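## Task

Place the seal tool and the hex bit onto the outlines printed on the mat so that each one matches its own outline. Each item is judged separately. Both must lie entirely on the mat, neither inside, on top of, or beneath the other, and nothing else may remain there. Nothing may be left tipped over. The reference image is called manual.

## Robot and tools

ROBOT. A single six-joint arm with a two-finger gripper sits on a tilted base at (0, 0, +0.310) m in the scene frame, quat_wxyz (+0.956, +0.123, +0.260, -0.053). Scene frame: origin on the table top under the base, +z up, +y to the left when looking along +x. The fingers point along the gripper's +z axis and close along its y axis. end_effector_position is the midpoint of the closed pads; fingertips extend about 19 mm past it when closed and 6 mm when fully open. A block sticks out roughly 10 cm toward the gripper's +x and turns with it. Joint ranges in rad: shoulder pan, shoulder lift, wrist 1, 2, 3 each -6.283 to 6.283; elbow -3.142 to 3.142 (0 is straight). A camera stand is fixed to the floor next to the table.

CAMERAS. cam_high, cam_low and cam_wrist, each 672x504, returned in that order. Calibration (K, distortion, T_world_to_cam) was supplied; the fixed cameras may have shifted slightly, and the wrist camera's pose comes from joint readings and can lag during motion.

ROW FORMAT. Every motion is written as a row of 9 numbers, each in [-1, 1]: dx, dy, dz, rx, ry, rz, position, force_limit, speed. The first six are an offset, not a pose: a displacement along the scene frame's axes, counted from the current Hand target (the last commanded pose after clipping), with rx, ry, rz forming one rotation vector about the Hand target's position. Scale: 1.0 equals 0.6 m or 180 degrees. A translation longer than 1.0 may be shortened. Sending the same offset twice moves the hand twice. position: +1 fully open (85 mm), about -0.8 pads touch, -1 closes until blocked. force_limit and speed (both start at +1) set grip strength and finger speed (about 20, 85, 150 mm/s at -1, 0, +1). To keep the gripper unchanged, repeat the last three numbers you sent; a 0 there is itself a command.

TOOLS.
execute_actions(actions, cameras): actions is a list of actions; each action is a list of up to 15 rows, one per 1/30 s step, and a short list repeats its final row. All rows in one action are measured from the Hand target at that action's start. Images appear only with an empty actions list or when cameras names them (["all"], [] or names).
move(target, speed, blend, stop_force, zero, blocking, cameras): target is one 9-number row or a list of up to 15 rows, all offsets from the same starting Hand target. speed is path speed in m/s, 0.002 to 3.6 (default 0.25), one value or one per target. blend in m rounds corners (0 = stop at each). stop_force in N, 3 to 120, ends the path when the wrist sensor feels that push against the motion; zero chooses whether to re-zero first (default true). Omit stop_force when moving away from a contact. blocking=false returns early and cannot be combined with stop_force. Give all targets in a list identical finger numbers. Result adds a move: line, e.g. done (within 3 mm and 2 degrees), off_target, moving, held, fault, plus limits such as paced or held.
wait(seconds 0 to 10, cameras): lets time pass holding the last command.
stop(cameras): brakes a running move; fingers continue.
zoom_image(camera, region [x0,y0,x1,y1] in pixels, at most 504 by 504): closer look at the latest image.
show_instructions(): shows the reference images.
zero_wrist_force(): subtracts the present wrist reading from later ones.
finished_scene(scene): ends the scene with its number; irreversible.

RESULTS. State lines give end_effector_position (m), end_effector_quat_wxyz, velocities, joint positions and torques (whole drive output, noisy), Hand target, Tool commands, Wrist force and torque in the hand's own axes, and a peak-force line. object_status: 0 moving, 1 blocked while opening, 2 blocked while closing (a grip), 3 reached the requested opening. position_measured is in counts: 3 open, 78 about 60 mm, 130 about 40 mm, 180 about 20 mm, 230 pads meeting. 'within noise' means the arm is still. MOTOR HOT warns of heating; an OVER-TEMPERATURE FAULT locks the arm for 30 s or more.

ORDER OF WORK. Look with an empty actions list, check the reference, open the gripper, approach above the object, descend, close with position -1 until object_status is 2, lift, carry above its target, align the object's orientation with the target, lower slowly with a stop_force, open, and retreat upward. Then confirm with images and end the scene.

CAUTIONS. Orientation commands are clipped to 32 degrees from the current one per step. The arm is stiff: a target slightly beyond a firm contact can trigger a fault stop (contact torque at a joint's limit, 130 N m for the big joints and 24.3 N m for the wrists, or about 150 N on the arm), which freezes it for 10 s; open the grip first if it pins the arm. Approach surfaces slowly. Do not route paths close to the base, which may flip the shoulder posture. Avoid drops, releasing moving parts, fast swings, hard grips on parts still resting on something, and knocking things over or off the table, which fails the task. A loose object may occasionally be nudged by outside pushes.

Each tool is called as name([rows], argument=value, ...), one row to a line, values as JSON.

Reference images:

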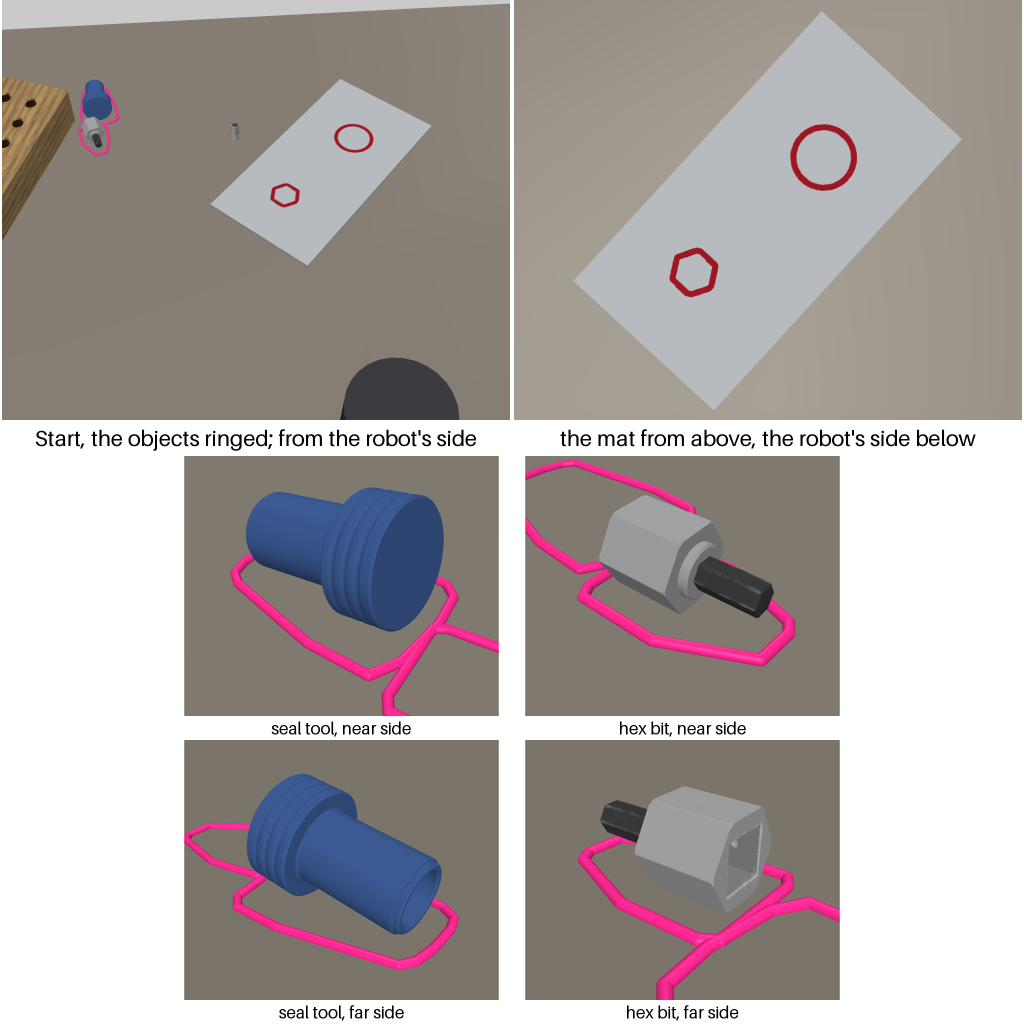

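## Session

execute_actions(actions=[])

Scene clock: 0.00 s.
end_effector_position=(+0.1470, +0.6202, +0.1023) position_measured=3 object_status=3 end_effector_quat_wxyz=(-0.087, -0.567, +0.761, -0.302)
Joint positions: [1.323 -0.128 0.989 -1.561 -2.429 0.493]
Joint velocities: within noise
Joint torques (N m): no reading
Wrist force (N): no reading
Wrist torque (N m): no reading
Wrist force, peak (N): no reading
Hand target: +0.1470, +0.6202, +0.1023; -0.087, -0.567, +0.761, -0.302
Tool commands: gripper/position=+1.0 gripper/force_limit=+1.0 gripper/speed=+1.0
camera_calibration:
cam_wrist: T_world_to_cam=[[-0.919852, 0.159101, -0.358552, 0.0795148], [0.229861, 0.959301, -0.164027, -0.597862], [0.317863, -0.233298, -0.918986, 0.321517], [0, 0, 0, 1]] pos_world=[0.108369, 0.635888, 0.225914]

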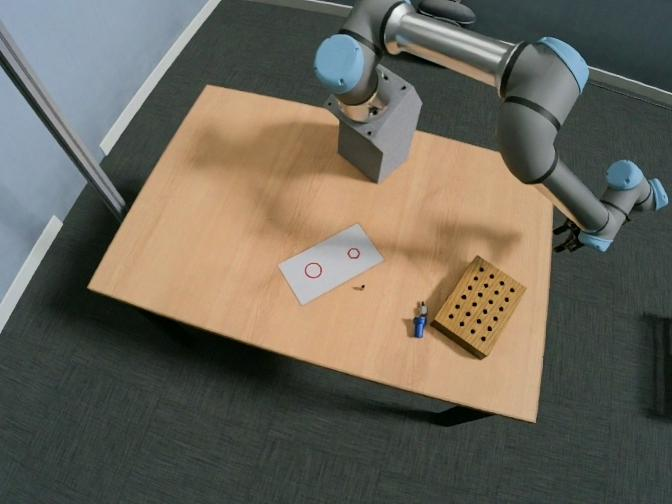

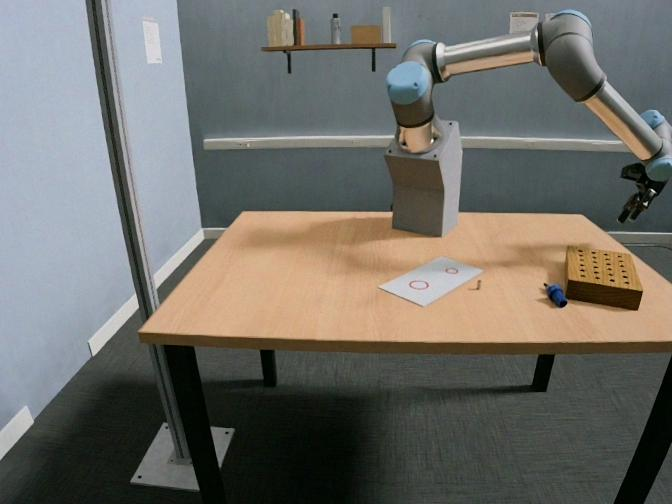

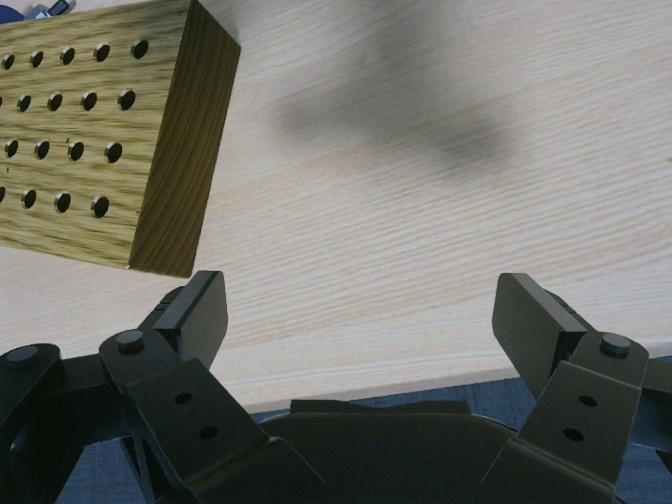

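move(target=[0.305, -0.7, 0.4963, 0.2092, -0.0602, -0.3928, 1, -1, 1], speed=0.5, cameras=["cam_wrist"])

zoom_image(camera="cam_wrist", region=[0, 0, 504, 300])

Scene clock: 21.73 s.
end_effector_position=(+0.3299, +0.2002, +0.4000) position_measured=3 object_status=3 end_effector_quat_wxyz=(+0.000, +0.000, +1.000, +0.000)
Joint positions: [0.86 -1.891 2.396 -2.283 -2.121 0.692]
Joint torques (N m): [0.43 -23.96 -23.11 0.38 2.5 -2.7]
Wrist force (N): [-0.7 1.3 -1.2]
Wrist torque (N m): [0.06 -0.15 0.03]
Wrist force, peak (N): [-1.2 -0.4 -2.2]
Hand target: +0.3300, +0.2002, +0.4001; +0.000, +0.000, +1.000, +0.000
Off the commanded pose: 0.000 m, 0 deg.
move: done
camera_calibration:
cam_wrist: T_world_to_cam=[[-0.0150717, 0.999871, -0.00552154, -0.186676], [0.934422, 0.01605, 0.355807, -0.439811], [0.355849, 0.000203153, -0.934543, 0.385894], [0, 0, 0, 1]] pos_world=[0.270835, 0.193632, 0.516092]
Images, in order (width x height): cam_wrist 672x504.

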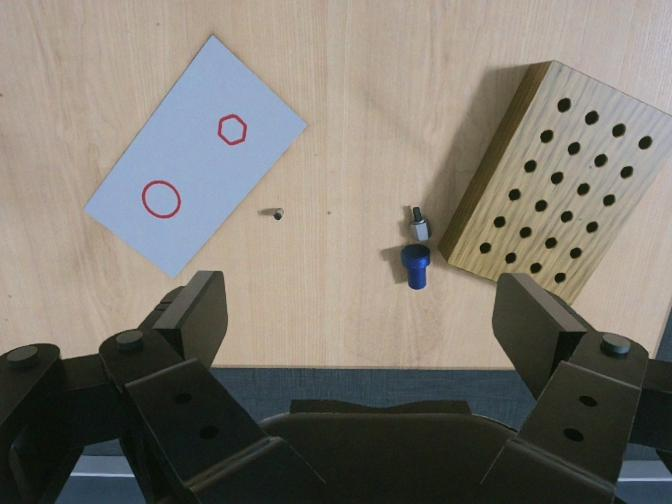

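Scaled by 1.000.

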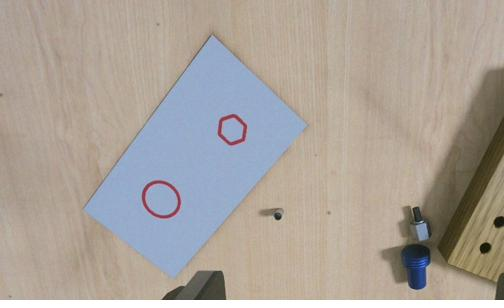

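zoom_image(camera="cam_wrist", region=[370, 190, 470, 300])

zoom_image(camera="cam_wrist", region=[80, 30, 320, 280])

Scaled by 4.582 from the camera's 672x504 image, which has a finer 960x720 frame.

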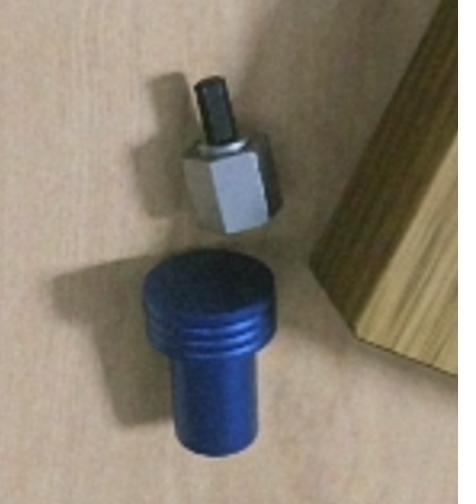

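Scaled by 2.016 from the camera's 672x504 image, which has a finer 960x720 frame.

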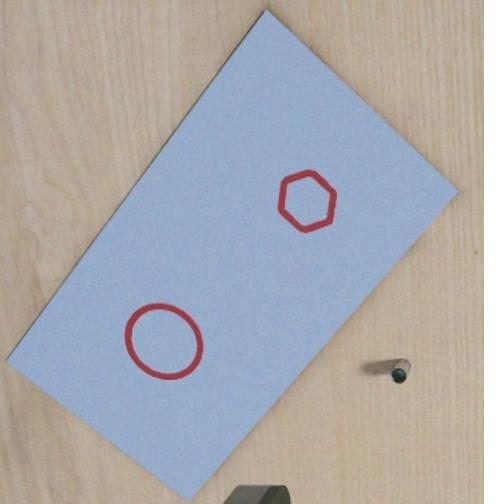

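move(target=[0.1527, 0.1607, -0.5417, 0.0168, -0.1382, 0.0755, 0.15, -1, 0], speed=0.35, cameras=["cam_wrist"])

zoom_image(camera="cam_wrist", region=[270, 120, 470, 400])

Scene clock: 121.07 s.
end_effector_position=(+0.4216, +0.2966, +0.0751) position_measured=110 object_status=3 end_effector_quat_wxyz=(+0.215, -0.117, +0.969, +0.026)
Joint positions: [0.539 -0.579 2.237 -4.094 -2.023 -0.117]
Joint torques (N m): [16.29 -19.29 -3.37 -5.34 2.52 -2.5]
Wrist force (N): [-1.2 1.5 -1.1]
Wrist torque (N m): [0.14 -0.11 0.13]
Wrist force, peak (N): [-0.7 1.3 -3.1]
Hand target: +0.4216, +0.2966, +0.0751; +0.215, -0.117, +0.969, +0.026
Off the commanded pose: 0.000 m, 0 deg.
move: done
camera_calibration:
cam_wrist: T_world_to_cam=[[-0.249663, 0.968268, -0.0111681, -0.174781], [0.672699, 0.181725, 0.717253, -0.377323], [0.696523, 0.171559, -0.696723, -0.162691], [0, 0, 0, 1]] pos_world=[0.323507, 0.265715, 0.155334]
Images, in order (width x height): cam_wrist 672x504.

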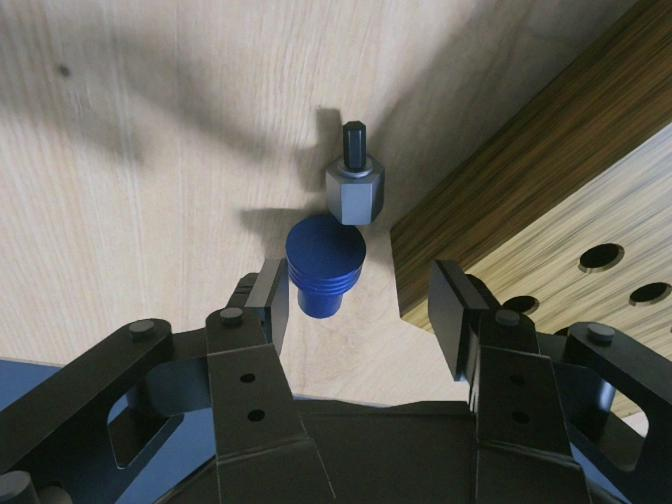

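Scaled by 1.800 from the camera's 672x504 image, which has a finer 960x720 frame.

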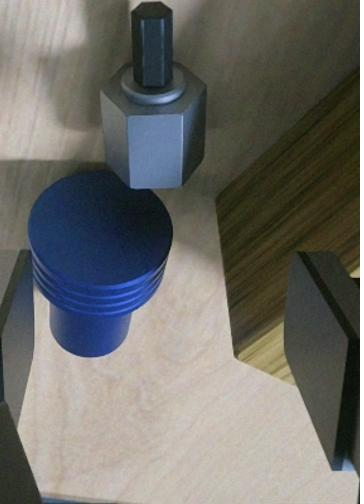

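move(target=[-0.0035, -0.0012, -0.02, 0, 0, 0.0178, -0.08, -1, 0], speed=0.1)

move(target=[0, 0, -0.0698, 0, 0, 0, -0.08, -1, 0], speed=0.035, stop_force=8, cameras=["cam_wrist"])

Scene clock: 146.33 s.
end_effector_position=(+0.4195, +0.2959, +0.0631) position_measured=139 object_status=3 end_effector_quat_wxyz=(+0.214, -0.144, +0.966, +0.032)
Joint positions: [0.511 -0.552 2.233 -4.121 -1.979 -0.185]
Joint torques (N m): [15.91 -20.82 -1.89 -5.76 2.58 -2.79]
Wrist force (N): [-0.9 1.3 -1.1]
Wrist torque (N m): [0.12 -0.16 0.11]
Wrist force, peak (N): [-1.3 1.6 -1.6]
Hand target: +0.4195, +0.2959, +0.0631; +0.214, -0.144, +0.966, +0.032
Off the commanded pose: 0.000 m, 0 deg.
move: done

Scene clock: 148.57 s.
end_effector_position=(+0.4195, +0.2959, +0.0212) position_measured=139 object_status=3 end_effector_quat_wxyz=(+0.214, -0.144, +0.966, +0.032)
Joint positions: [0.466 -0.452 2.161 -4.16 -1.943 -0.217]
Joint torques (N m): [16.55 -20.15 -1.22 -5.3 2.56 -2.68]
Wrist force (N): [-1.4 1.7 -1.3]
Wrist torque (N m): [0.16 -0.09 0.11]
Wrist force, peak (N): [-1.4 1.7 -1.2]
Hand target: +0.4195, +0.2959, +0.0212; +0.214, -0.144, +0.966, +0.032
Off the commanded pose: 0.000 m, 0 deg.
move: done
camera_calibration:
cam_wrist: T_world_to_cam=[[-0.303426, 0.95279, -0.0110959, -0.148043], [0.661405, 0.218985, 0.717349, -0.34339], [0.685913, 0.210323, -0.696626, -0.20564], [0, 0, 0, 1]] pos_world=[0.32325, 0.259502, 0.101434]
Images, in order (width x height): cam_wrist 672x504.

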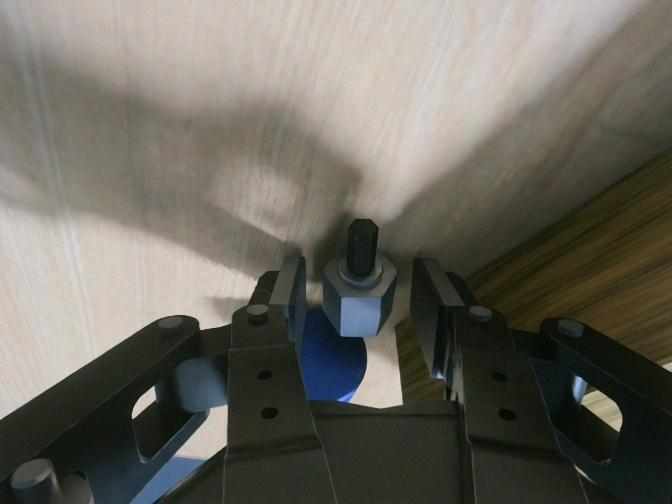

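move(target=[0, 0, 0, 0, 0, 0, -1, -1, -1], cameras=["cam_wrist"])

zoom_image(camera="cam_wrist", region=[270, 190, 450, 410])

Scene clock: 152.63 s.
end_effector_position=(+0.4195, +0.2959, +0.0212) position_measured=172 object_status=0 end_effector_quat_wxyz=(+0.214, -0.144, +0.966, +0.032)
Joint positions: [0.466 -0.452 2.161 -4.16 -1.943 -0.217]
Joint torques (N m): [16.77 -20.16 -0.58 -3.89 2.42 -2.79]
Wrist force (N): [-2.7 1.6 -7.2]
Wrist torque (N m): [0.14 -0.10 0.12]
Wrist force, peak (N): [-2.8 1.5 -7.2]
Hand target: +0.4195, +0.2959, +0.0212; +0.214, -0.144, +0.966, +0.032
Off the commanded pose: 0.000 m, 0 deg.
move: done
camera_calibration:
cam_wrist: T_world_to_cam=[[-0.303405, 0.952797, -0.0111182, -0.14805], [0.66131, 0.218957, 0.717445, -0.343361], [0.686014, 0.210324, -0.696526, -0.205682], [0, 0, 0, 1]] pos_world=[0.32325, 0.259502, 0.101434]
Images, in order (width x height): cam_wrist 672x504.

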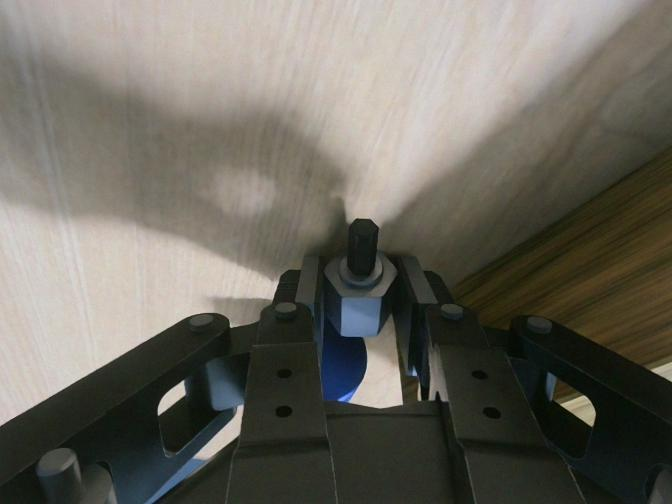

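Scaled by 2.291 from the camera's 672x504 image, which has a finer 960x720 frame.

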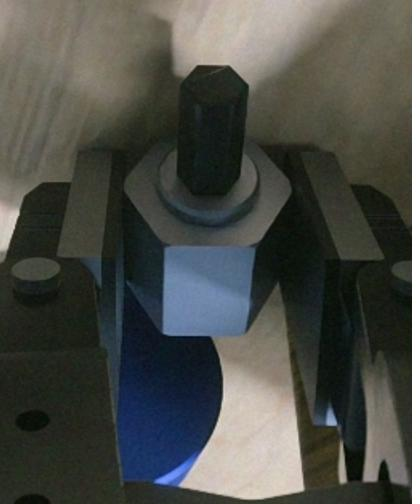

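move([
  [0, 0, 0.14, 0, 0, 0, -1, -1, -1],
  [0.0325, -0.1932, 0.2147, -0.1627, 0.4727, 0.0175, -1, -1, -1],
], speed=[0.15, 0.4], blend=[0.02, 0], cameras=["cam_wrist"])

zoom_image(camera="cam_wrist", region=[190, 180, 430, 400])

Scene clock: 178.50 s.
end_effector_position=(+0.4390, +0.1799, +0.1500) position_measured=172 object_status=2 end_effector_quat_wxyz=(-0.528, -0.154, +0.829, -0.098) end_effector_velocity=(-0.001, +0.000, +0.000) end_effector_angular_velocity=(-0.003, +0.004, +0.000)
Joint positions: [0.346 -0.89 1.479 -1.393 -1.916 0.268]
Joint velocities: [0 0.002 -0.002 0.005 0 0.003]
Joint torques (N m): [18.2 -33.63 -16.37 3.79 3.02 2.74]
Wrist force (N): [0.0 1.5 0.3]
Wrist torque (N m): [0.26 0.21 -0.36]
Wrist force, peak (N): [-2.9 1.6 -7.2]
Hand target: +0.4390, +0.1799, +0.1500; -0.528, -0.154, +0.829, -0.098
Off the commanded pose: 0.000 m, 0 deg.
move: done
camera_calibration:
cam_wrist: T_world_to_cam=[[-0.368702, 0.929472, 0.0118394, -0.000881352], [0.664407, 0.272421, -0.695953, -0.222307], [-0.650094, -0.248733, -0.71799, 0.567351], [0, 0, 0, 1]] pos_world=[0.516209, 0.202499, 0.252648]
Images, in order (width x height): cam_wrist 672x504.

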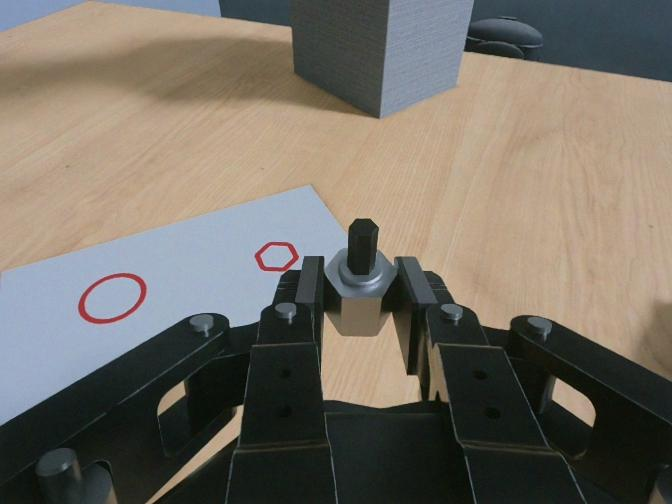

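Scaled by 2.100 from the camera's 672x504 image, which has a finer 960x720 frame.

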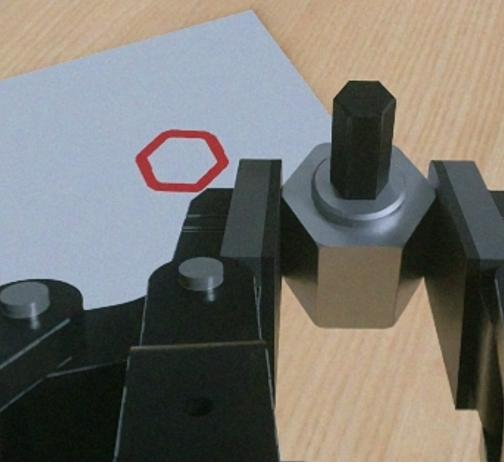

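move([
  [-0.1968, -0.1793, -0.1333, 0, 0, 0, -1, -1, -1],
  [-0.1968, -0.1793, -0.1983, 0, 0, 0, -1, -1, -1],
], speed=[0.2, 0.08], blend=[0.01, 0], cameras=["cam_wrist", "cam_low"])

zoom_image(camera="cam_wrist", region=[280, 200, 440, 410])

zoom_image(camera="cam_low", region=[370, 200, 520, 320])

Scene clock: 194.47 s.
end_effector_position=(+0.3209, +0.0724, +0.0311) position_measured=172 object_status=2 end_effector_quat_wxyz=(-0.528, -0.154, +0.829, -0.098)
Joint positions: [0.126 -0.833 1.861 -1.905 -2.064 0.089]
Joint torques (N m): [12.34 -27.36 -8.14 -1.76 -1.86 -2.59]
Wrist force (N): [-0.2 1.6 0.6]
Wrist torque (N m): [0.25 0.24 -0.17]
Wrist force, peak (N): [-0.1 2.2 -0.7]
Hand target: +0.3209, +0.0724, +0.0310; -0.528, -0.154, +0.829, -0.098
Off the commanded pose: 0.000 m, 0 deg.
move: done
camera_calibration:
cam_wrist: T_world_to_cam=[[-0.368676, 0.929483, 0.011786, 0.0569882], [0.664279, 0.272311, -0.696118, -0.197124], [-0.650239, -0.248812, -0.717831, 0.378558], [0, 0, 0, 1]] pos_world=[0.398109, 0.0948993, 0.133847]
Images, in order (width x height): cam_low 672x504, cam_wrist 672x504.

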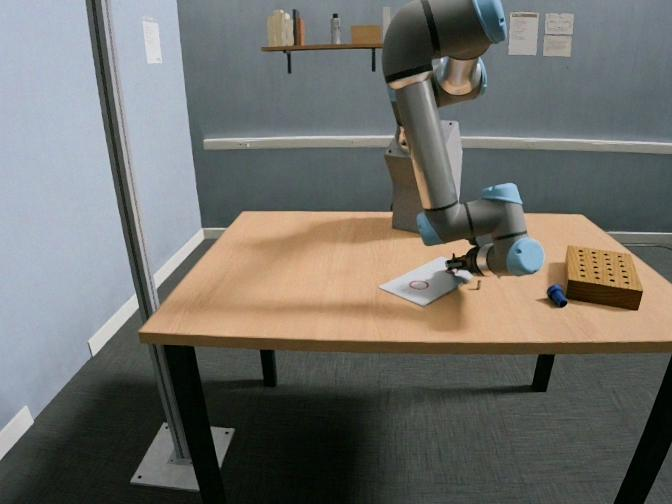

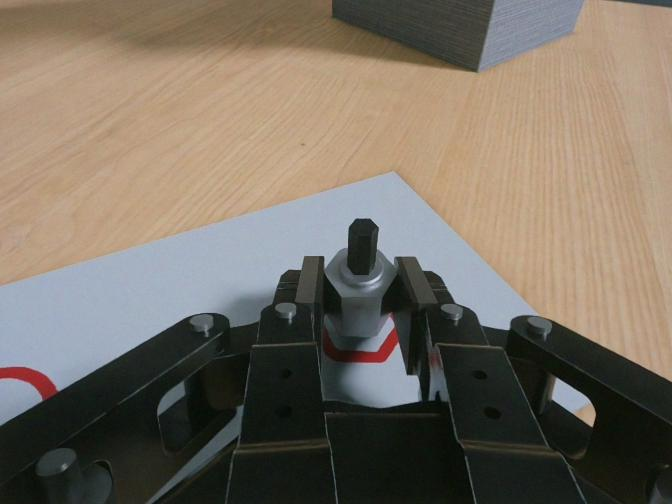

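Scaled by 2.400 from the camera's 672x504 image, which has a finer 960x720 frame.

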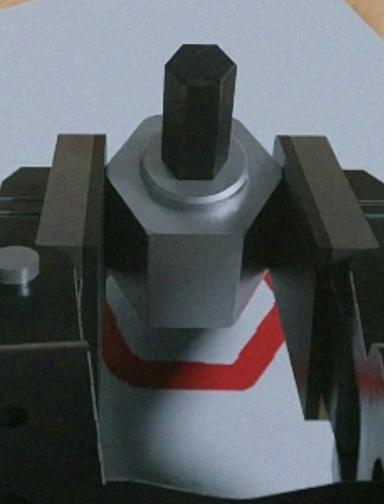

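Scaled by 3.360 from the camera's 672x504 image, which has a finer 960x720 frame.

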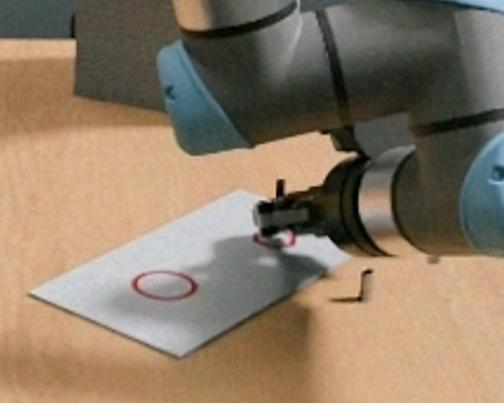

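move(target=[-0.0012, -0.0015, -0.008, 0, 0, 0, -1, -1, -1], speed=0.03)

move(target=[0, 0, -0.02, 0, 0, 0, -1, -1, -1], speed=0.006, stop_force=4, cameras=["cam_wrist"])

zoom_image(camera="cam_wrist", region=[280, 200, 440, 410])

Scene clock: 206.67 s.
end_effector_position=(+0.3202, +0.0715, +0.0264) position_measured=172 object_status=2 end_effector_quat_wxyz=(-0.528, -0.154, +0.829, -0.098)
Joint positions: [0.123 -0.823 1.857 -1.913 -2.066 0.085]
Joint torques (N m): [12.67 -27.78 -8.13 -1.66 -2.05 -2.64]
Wrist force (N): [-0.5 1.5 0.6]
Wrist torque (N m): [0.24 0.27 -0.18]
Wrist force, peak (N): [-0.2 1.7 0.8]
Hand target: +0.3202, +0.0715, +0.0262; -0.528, -0.154, +0.829, -0.098
Off the commanded pose: 0.000 m, 0 deg.
move: done

Scene clock: 209.00 s.
end_effector_position=(+0.3202, +0.0714, +0.0193) position_measured=172 object_status=2 end_effector_quat_wxyz=(-0.528, -0.154, +0.829, -0.098)
Joint positions: [0.119 -0.807 1.848 -1.921 -2.068 0.082]
Joint torques (N m): [28.63 -50.01 6.61 2.71 1.88 2.17]
Wrist force (N): [4.3 1.9 -1.7]
Wrist torque (N m): [0.21 0.24 -0.19]
Wrist force, peak (N): [6.5 1.1 -3.2]
Hand target: +0.3202, +0.0715, +0.0193; -0.528, -0.154, +0.829, -0.098 (not the last commanded pose)
Off the commanded pose: 0.005 m, 0 deg.
move: contact
camera_calibration:
cam_wrist: T_world_to_cam=[[-0.368699, 0.929474, 0.0118122, 0.0577138], [0.66422, 0.272327, -0.696168, -0.20467], [-0.650286, -0.24883, -0.717782, 0.369351], [0, 0, 0, 1]] pos_world=[0.397409, 0.0939994, 0.121947]
Images, in order (width x height): cam_wrist 672x504.

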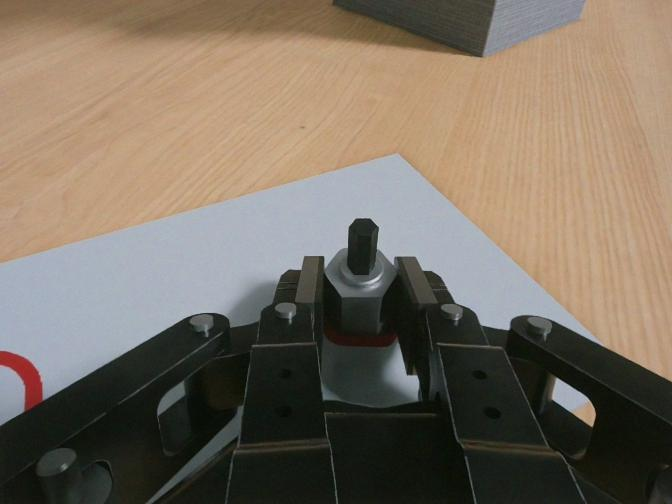

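Scaled by 2.400 from the camera's 672x504 image, which has a finer 960x720 frame.

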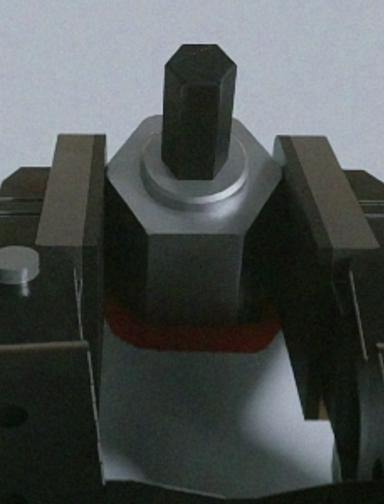

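move(target=[0, 0, 0, 0, 0, 0, 0.05, -1, -0.8])

move([
  [0.1128, 0.0433, 0.0564, 0, 0, 0, 0.05, -1, -0.8],
  [0.18, 0.075, 0.25, 0, 0, 0, 0.05, -1, -0.8],
], speed=[0.08, 0.25], blend=[0.01, 0], cameras=["cam_wrist"])

zoom_image(camera="cam_wrist", region=[230, 180, 430, 380])

Scene clock: 215.83 s.
end_effector_position=(+0.3202, +0.0715, +0.0193) position_measured=123 object_status=0 end_effector_quat_wxyz=(-0.528, -0.154, +0.829, -0.098)
Joint positions: [0.119 -0.807 1.848 -1.921 -2.068 0.082]
Joint torques (N m): [27.68 -50.35 5.8 2.71 1.98 2.21]
Wrist force (N): [0.3 1.6 0.1]
Wrist torque (N m): [0.25 0.25 -0.18]
Wrist force, peak (N): [4.9 2.1 -2.0]
Hand target: +0.3202, +0.0715, +0.0193; -0.528, -0.154, +0.829, -0.098
Off the commanded pose: 0.000 m, 0 deg.
move: done

Scene clock: 217.97 s.
end_effector_position=(+0.4281, +0.1164, +0.1692) position_measured=123 object_status=3 end_effector_quat_wxyz=(-0.528, -0.154, +0.829, -0.098)
Joint positions: [0.267 -1.013 1.617 -1.43 -1.971 0.206]
Joint torques (N m): [31.98 -54.86 -16.52 3.51 2.9 2.77]
Wrist force (N): [0.4 1.5 0.2]
Wrist torque (N m): [0.26 0.24 -0.36]
Wrist force, peak (N): [1.8 1.8 -0.9]
Hand target: +0.4282, +0.1165, +0.1693; -0.528, -0.154, +0.829, -0.098
Off the commanded pose: 0.000 m, 0 deg.
move: done
camera_calibration:
cam_wrist: T_world_to_cam=[[-0.368676, 0.929483, 0.011786, 0.0538936], [0.664279, 0.272311, -0.696118, -0.18428], [-0.650239, -0.248812, -0.717831, 0.558297], [0, 0, 0, 1]] pos_world=[0.505309, 0.138999, 0.271847]
Images, in order (width x height): cam_wrist 672x504.

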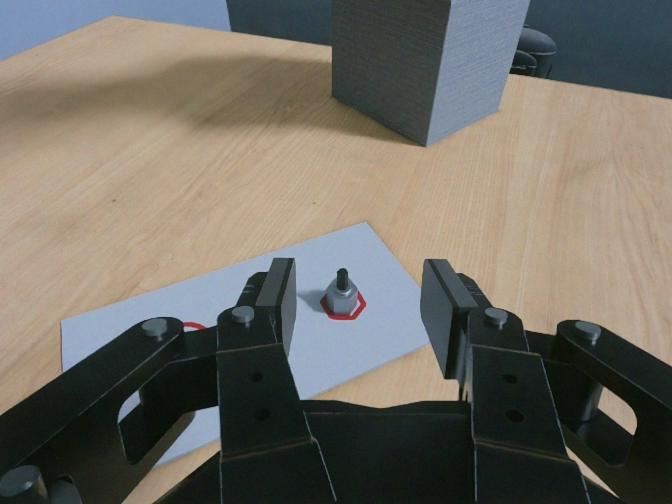

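Scaled by 2.520 from the camera's 672x504 image, which has a finer 960x720 frame.

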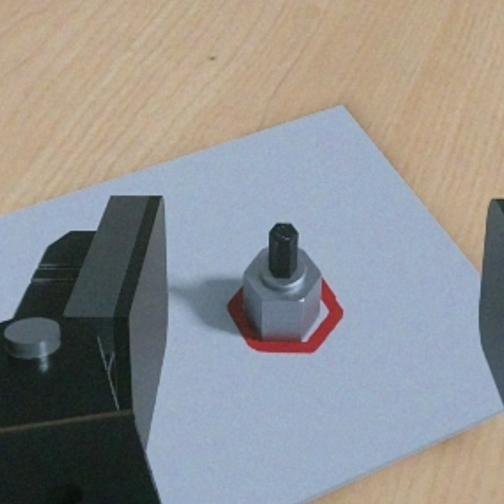

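zoom_image(camera="cam_wrist", region=[305, 255, 385, 335])

Scaled by 6.300 from the camera's 672x504 image, which has a finer 960x720 frame.

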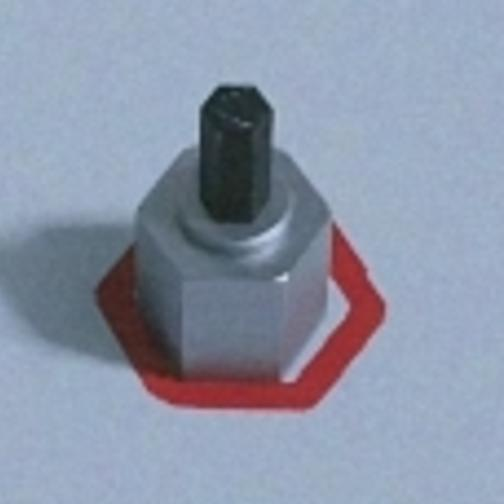

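move([
  [-0.0672, -0.0317, -0.1937, 0, 0, 0, 0.05, -1, -0.8],
  [-0.18, -0.075, -0.2497, 0, 0, 0, 0.05, -1, -0.8],
], speed=[0.2, 0.05], blend=[0.01, 0], cameras=["cam_wrist"])

zoom_image(camera="cam_wrist", region=[270, 200, 450, 410])

move(target=[0, 0, 0, 0, 0, 0, -1, -1, -1], cameras=["cam_wrist"])

zoom_image(camera="cam_wrist", region=[270, 200, 450, 410])

Scene clock: 247.07 s.
end_effector_position=(+0.3202, +0.0715, +0.0195) position_measured=123 object_status=3 end_effector_quat_wxyz=(-0.528, -0.154, +0.829, -0.098)
Joint positions: [0.119 -0.807 1.848 -1.921 -2.068 0.082]
Joint torques (N m): [12.57 -27.54 7.64 -1.92 -1.88 -2.64]
Wrist force (N): [0.4 1.5 0.4]
Wrist torque (N m): [0.25 0.23 -0.18]
Wrist force, peak (N): [1.4 1.6 -1.3]
Hand target: +0.3202, +0.0715, +0.0195; -0.528, -0.154, +0.829, -0.098
Off the commanded pose: 0.000 m, 0 deg.
move: done
camera_calibration:
cam_wrist: T_world_to_cam=[[-0.368699, 0.929474, 0.0118122, 0.0577115], [0.66422, 0.272327, -0.696168, -0.204531], [-0.650286, -0.24883, -0.717782, 0.369495], [0, 0, 0, 1]] pos_world=[0.397409, 0.0939994, 0.122147]
Images, in order (width x height): cam_wrist 672x504.

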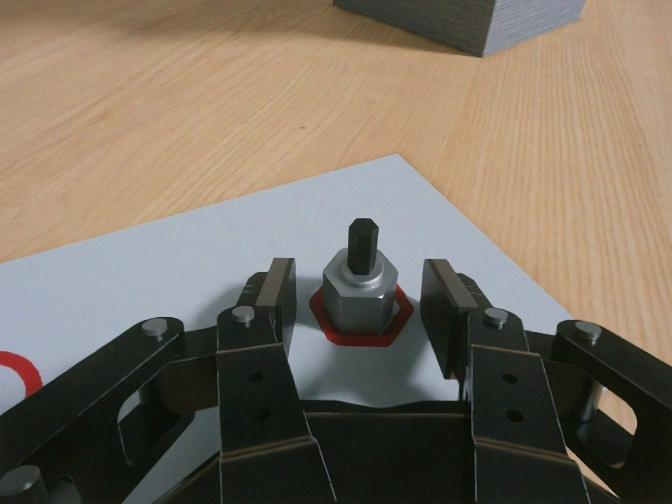

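Scaled by 2.400 from the camera's 672x504 image, which has a finer 960x720 frame.

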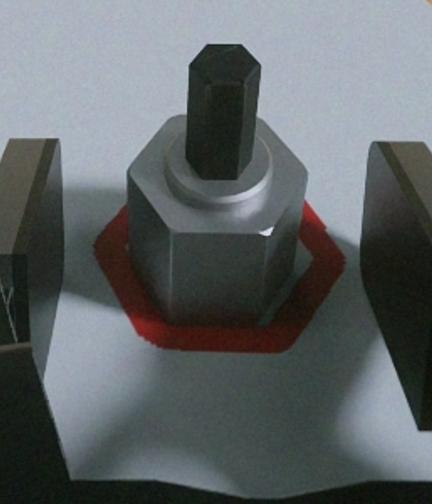

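Scene clock: 248.27 s.
end_effector_position=(+0.3202, +0.0714, +0.0195) position_measured=172 object_status=0 end_effector_quat_wxyz=(-0.528, -0.154, +0.829, -0.098)
Joint positions: [0.119 -0.807 1.848 -1.921 -2.068 0.082]
Joint torques (N m): [11.89 -28 7.53 -1.77 -1.94 -2.76]
Wrist force (N): [0.8 1.2 -0.2]
Wrist torque (N m): [0.19 0.21 -0.18]
Wrist force, peak (N): [0.4 1.7 0.4]
Hand target: +0.3202, +0.0715, +0.0195; -0.528, -0.154, +0.829, -0.098
Off the commanded pose: 0.000 m, 0 deg.
move: done
camera_calibration:
cam_wrist: T_world_to_cam=[[-0.368699, 0.929474, 0.0118122, 0.0577115], [0.66422, 0.272327, -0.696168, -0.204531], [-0.650286, -0.24883, -0.717782, 0.369495], [0, 0, 0, 1]] pos_world=[0.397409, 0.0939994, 0.122147]
Images, in order (width x height): cam_wrist 672x504.

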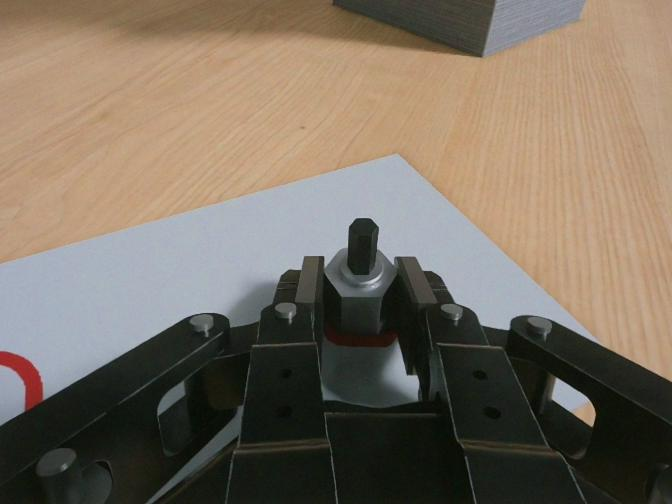

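Scaled by 2.400 from the camera's 672x504 image, which has a finer 960x720 frame.

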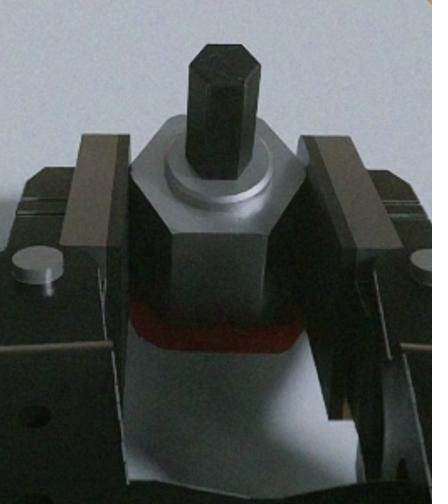

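move([
  [0, 0, 0.0025, 0, 0, 0, -1, -1, -1],
  [-0.0013, 0.0003, 0.0025, 0, 0, -0.0139, -1, -1, -1],
  [-0.0013, 0.0003, -0.0001, 0, 0, -0.0139, -1, -1, -1],
], speed=0.02)

move(target=[0, 0, 0, 0, 0, 0, -0.1, -1, -1], cameras=["cam_wrist"])

zoom_image(camera="cam_wrist", region=[270, 200, 450, 410])

Scene clock: 269.37 s.
end_effector_position=(+0.3194, +0.0716, +0.0195) position_measured=172 object_status=2 end_effector_quat_wxyz=(-0.530, -0.135, +0.833, -0.086) end_effector_velocity=(+0.000, +0.000, -0.002) end_effector_angular_velocity=(+0.002, -0.002, -0.001)
Joint positions: [0.104 -0.815 1.852 -1.927 -2.039 0.086]
Joint velocities: [-0.001 0.004 -0.002 -0.005 0 -0.002]
Joint torques (N m): [11.69 -27.57 -6.89 -1.56 2.49 -2.81]
Wrist force (N): [-0.2 1.5 0.4]
Wrist torque (N m): [0.24 0.23 -0.31]
Wrist force, peak (N): [1.0 1.8 -0.2]
Hand target: +0.3194, +0.0716, +0.0194; -0.530, -0.135, +0.833, -0.086
Off the commanded pose: 0.000 m, 0 deg.
move: done

Scene clock: 270.23 s.
end_effector_position=(+0.3194, +0.0716, +0.0194) position_measured=141 object_status=0 end_effector_quat_wxyz=(-0.530, -0.135, +0.833, -0.086)
Joint positions: [0.104 -0.815 1.852 -1.927 -2.039 0.085]
Joint torques (N m): [11.51 -27.19 -7.19 -1.76 2.64 -2.66]
Wrist force (N): [0.3 1.3 0.4]
Wrist torque (N m): [0.22 0.25 -0.28]
Wrist force, peak (N): [0.6 1.7 0.3]
Hand target: +0.3194, +0.0716, +0.0194; -0.530, -0.135, +0.833, -0.086
Off the commanded pose: 0.000 m, 0 deg.
move: done
camera_calibration:
cam_wrist: T_world_to_cam=[[-0.327831, 0.944662, 0.0118333, 0.0430707], [0.675463, 0.24313, -0.696159, -0.205604], [-0.660512, -0.220229, -0.71779, 0.37015], [0, 0, 0, 1]] pos_world=[0.397486, 0.0908188, 0.122047]
Images, in order (width x height): cam_wrist 672x504.

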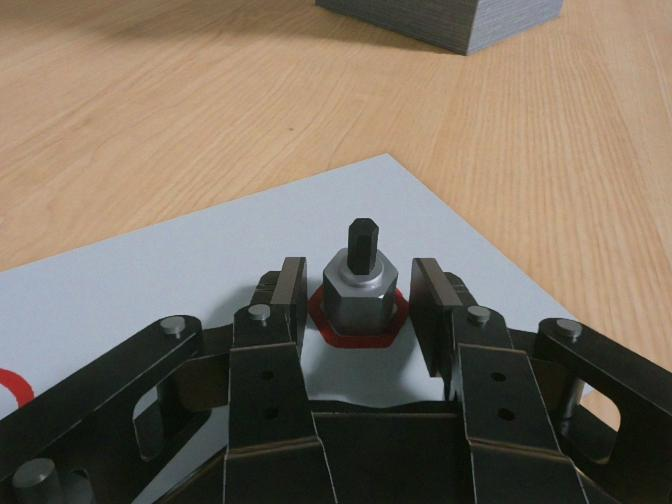

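Scaled by 2.400 from the camera's 672x504 image, which has a finer 960x720 frame.

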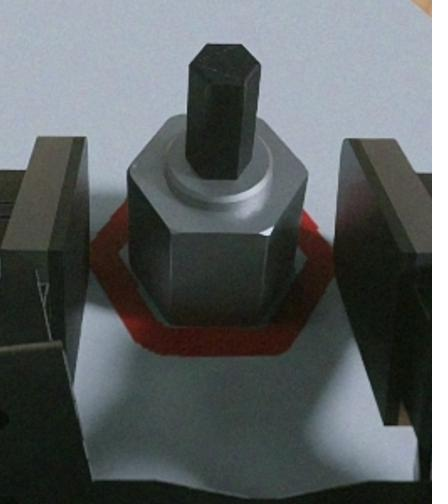

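move(target=[0.1432, 0.0478, 0.0705, 0, 0, 0, -0.1, -1, -1], speed=0.12, cameras=["cam_wrist"])

move([
  [0.0745, 0.1328, 0.2305, -0.374, -0.0865, -0.3205, 0.3, -1, 0],
  [0.1475, 0.3322, 0.0805, 0.719, 0.166, 0.616, 0.3, -1, 0],
], speed=[0.5, 0.5], blend=[0.06, 0], cameras=["cam_wrist"])

Scene clock: 313.17 s.
end_effector_position=(+0.4053, +0.1003, +0.0617) position_measured=141 object_status=3 end_effector_quat_wxyz=(-0.530, -0.135, +0.833, -0.086)
Joint positions: [0.175 -0.848 1.628 -1.644 -1.993 0.146]
Joint torques (N m): [30.91 -31.01 -12.56 3.48 2.7 2.61]
Wrist force (N): [0.3 1.5 0.2]
Wrist torque (N m): [0.24 0.25 -0.35]
Wrist force, peak (N): [0.3 1.8 0.2]
Hand target: +0.4053, +0.1003, +0.0617; -0.530, -0.135, +0.833, -0.086
Off the commanded pose: 0.000 m, 0 deg.
move: done
camera_calibration:
cam_wrist: T_world_to_cam=[[-0.327747, 0.944691, 0.0118773, 0.0436625], [0.675537, 0.243119, -0.696092, -0.241177], [-0.660479, -0.220118, -0.717855, 0.46353], [0, 0, 0, 1]] pos_world=[0.483386, 0.119419, 0.164348]
Images, in order (width x height): cam_wrist 672x504.

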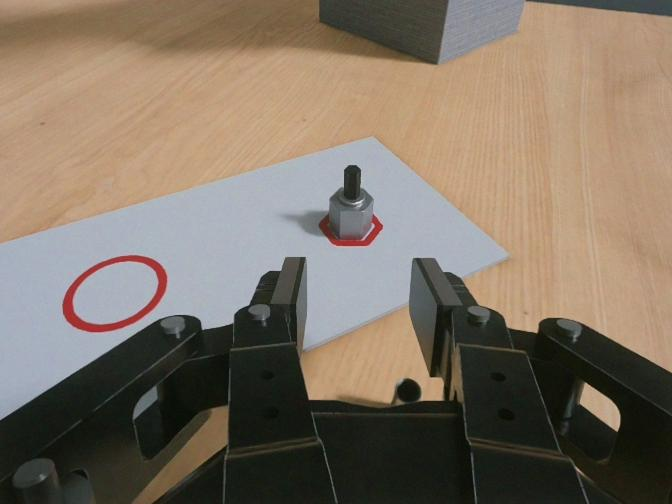

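Scene clock: 317.27 s.
end_effector_position=(+0.4938, +0.2996, +0.1100) position_measured=91 object_status=3 end_effector_quat_wxyz=(+0.019, +0.951, +0.063, -0.301)
Joint positions: [0.463 -0.919 1.59 -2.02 -1.844 3.496]
Joint torques (N m): [36.78 -32.07 -18.18 1.87 -1.63 2.52]
Wrist force (N): [-1.3 1.9 -1.1]
Wrist torque (N m): [0.22 -0.09 -0.05]
Wrist force, peak (N): [-1.3 1.9 -1.1]
Hand target: +0.4938, +0.2996, +0.1100; +0.019, +0.951, +0.063, -0.301
Off the commanded pose: 0.000 m, 0 deg.
move: done
camera_calibration:
cam_wrist: T_world_to_cam=[[0.141133, -0.989888, -0.0142369, 0.234742], [-0.553324, -0.0907986, 0.828003, 0.223434], [-0.820923, -0.108981, -0.560543, 0.629153], [0, 0, 0, 1]] pos_world=[0.606988, 0.321221, 0.171006]
Images, in order (width x height): cam_wrist 672x504.

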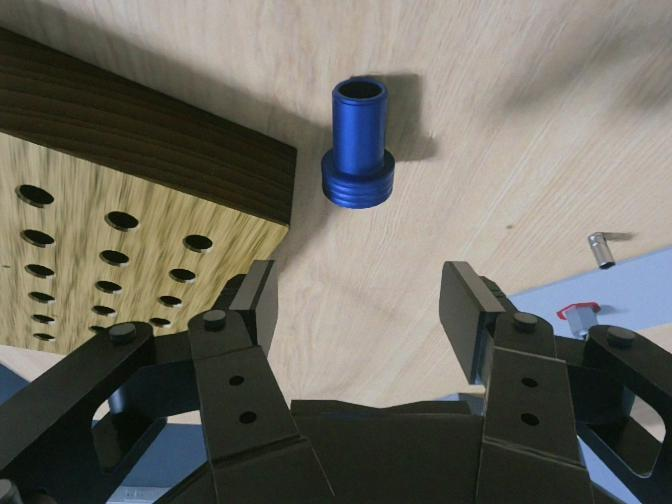

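move([
  [0.001, -0.0032, -0.09, 0, 0, 0, 0, -1, 0],
  [0.001, -0.0032, -0.1475, 0, 0, 0, 0, -1, 0],
], speed=[0.12, 0.035], blend=[0.003, 0], stop_force=10, cameras=["cam_wrist"])

zoom_image(camera="cam_wrist", region=[220, 150, 480, 410])

Scene clock: 340.67 s.
end_effector_position=(+0.4944, +0.2977, +0.0215) position_measured=129 object_status=3 end_effector_quat_wxyz=(+0.019, +0.951, +0.063, -0.301)
Joint positions: [0.407 -0.758 1.527 -2.134 -1.856 3.44]
Joint torques (N m): [20.81 -33.22 -15.65 -3.46 -1.8 -2.8]
Wrist force (N): [-1.3 1.7 -1.1]
Wrist torque (N m): [0.19 -0.09 0.15]
Wrist force, peak (N): [-1.9 1.0 -2.0]
Hand target: +0.4944, +0.2977, +0.0215; +0.019, +0.951, +0.063, -0.301
Off the commanded pose: 0.000 m, 0 deg.
move: done
camera_calibration:
cam_wrist: T_world_to_cam=[[0.141022, -0.989906, -0.0140737, 0.231576], [-0.553351, -0.0906023, 0.828006, 0.296825], [-0.820923, -0.108979, -0.560543, 0.57983], [0, 0, 0, 1]] pos_world=[0.607588, 0.319322, 0.0825062]
Images, in order (width x height): cam_wrist 672x504.

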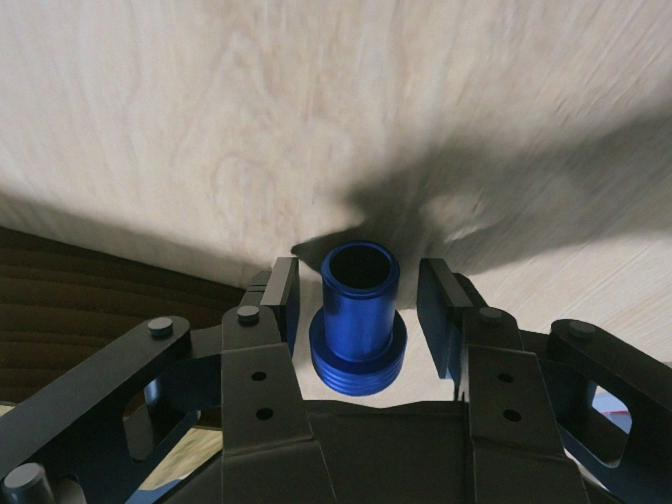

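Scaled by 1.938 from the camera's 672x504 image, which has a finer 960x720 frame.

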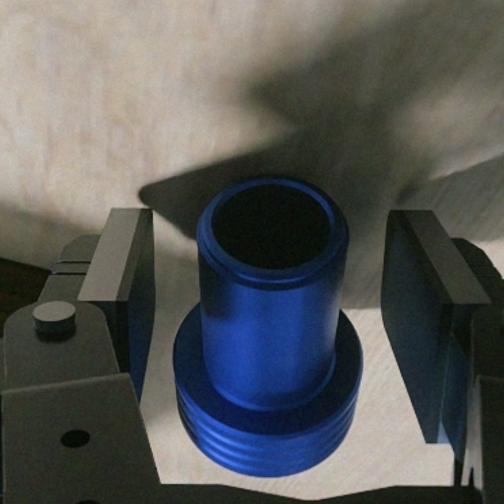

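move(target=[0, 0, 0, 0, 0, 0, -1, -0.9, -1], cameras=["cam_wrist"])

zoom_image(camera="cam_wrist", region=[220, 150, 480, 410])

Scene clock: 345.33 s.
end_effector_position=(+0.4944, +0.2977, +0.0215) position_measured=171 object_status=0 end_effector_quat_wxyz=(+0.019, +0.951, +0.063, -0.301)
Joint positions: [0.407 -0.758 1.527 -2.134 -1.856 3.44]
Joint torques (N m): [20.38 -33.54 -15.09 -3.4 -1.56 -2.92]
Wrist force (N): [-2.5 1.4 -4.3]
Wrist torque (N m): [0.16 -0.09 0.15]
Wrist force, peak (N): [-2.7 1.6 -4.2]
Hand target: +0.4944, +0.2977, +0.0215; +0.019, +0.951, +0.063, -0.301
Off the commanded pose: 0.000 m, 0 deg.
move: done
camera_calibration:
cam_wrist: T_world_to_cam=[[0.141022, -0.989906, -0.0140737, 0.231576], [-0.553351, -0.0906023, 0.828006, 0.296825], [-0.820923, -0.108979, -0.560543, 0.57983], [0, 0, 0, 1]] pos_world=[0.607588, 0.319322, 0.0825062]
Images, in order (width x height): cam_wrist 672x504.

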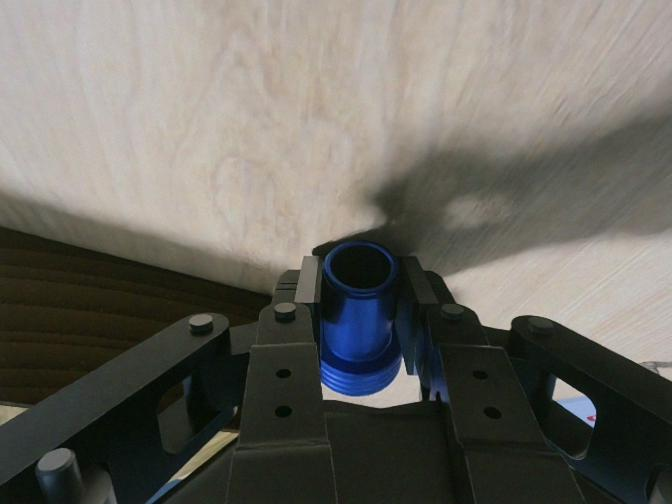

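Scaled by 1.938 from the camera's 672x504 image, which has a finer 960x720 frame.

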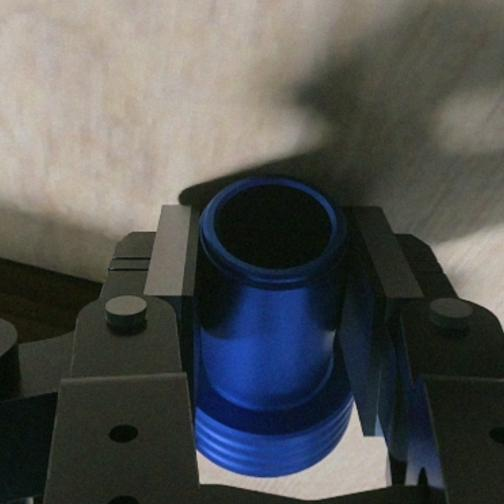

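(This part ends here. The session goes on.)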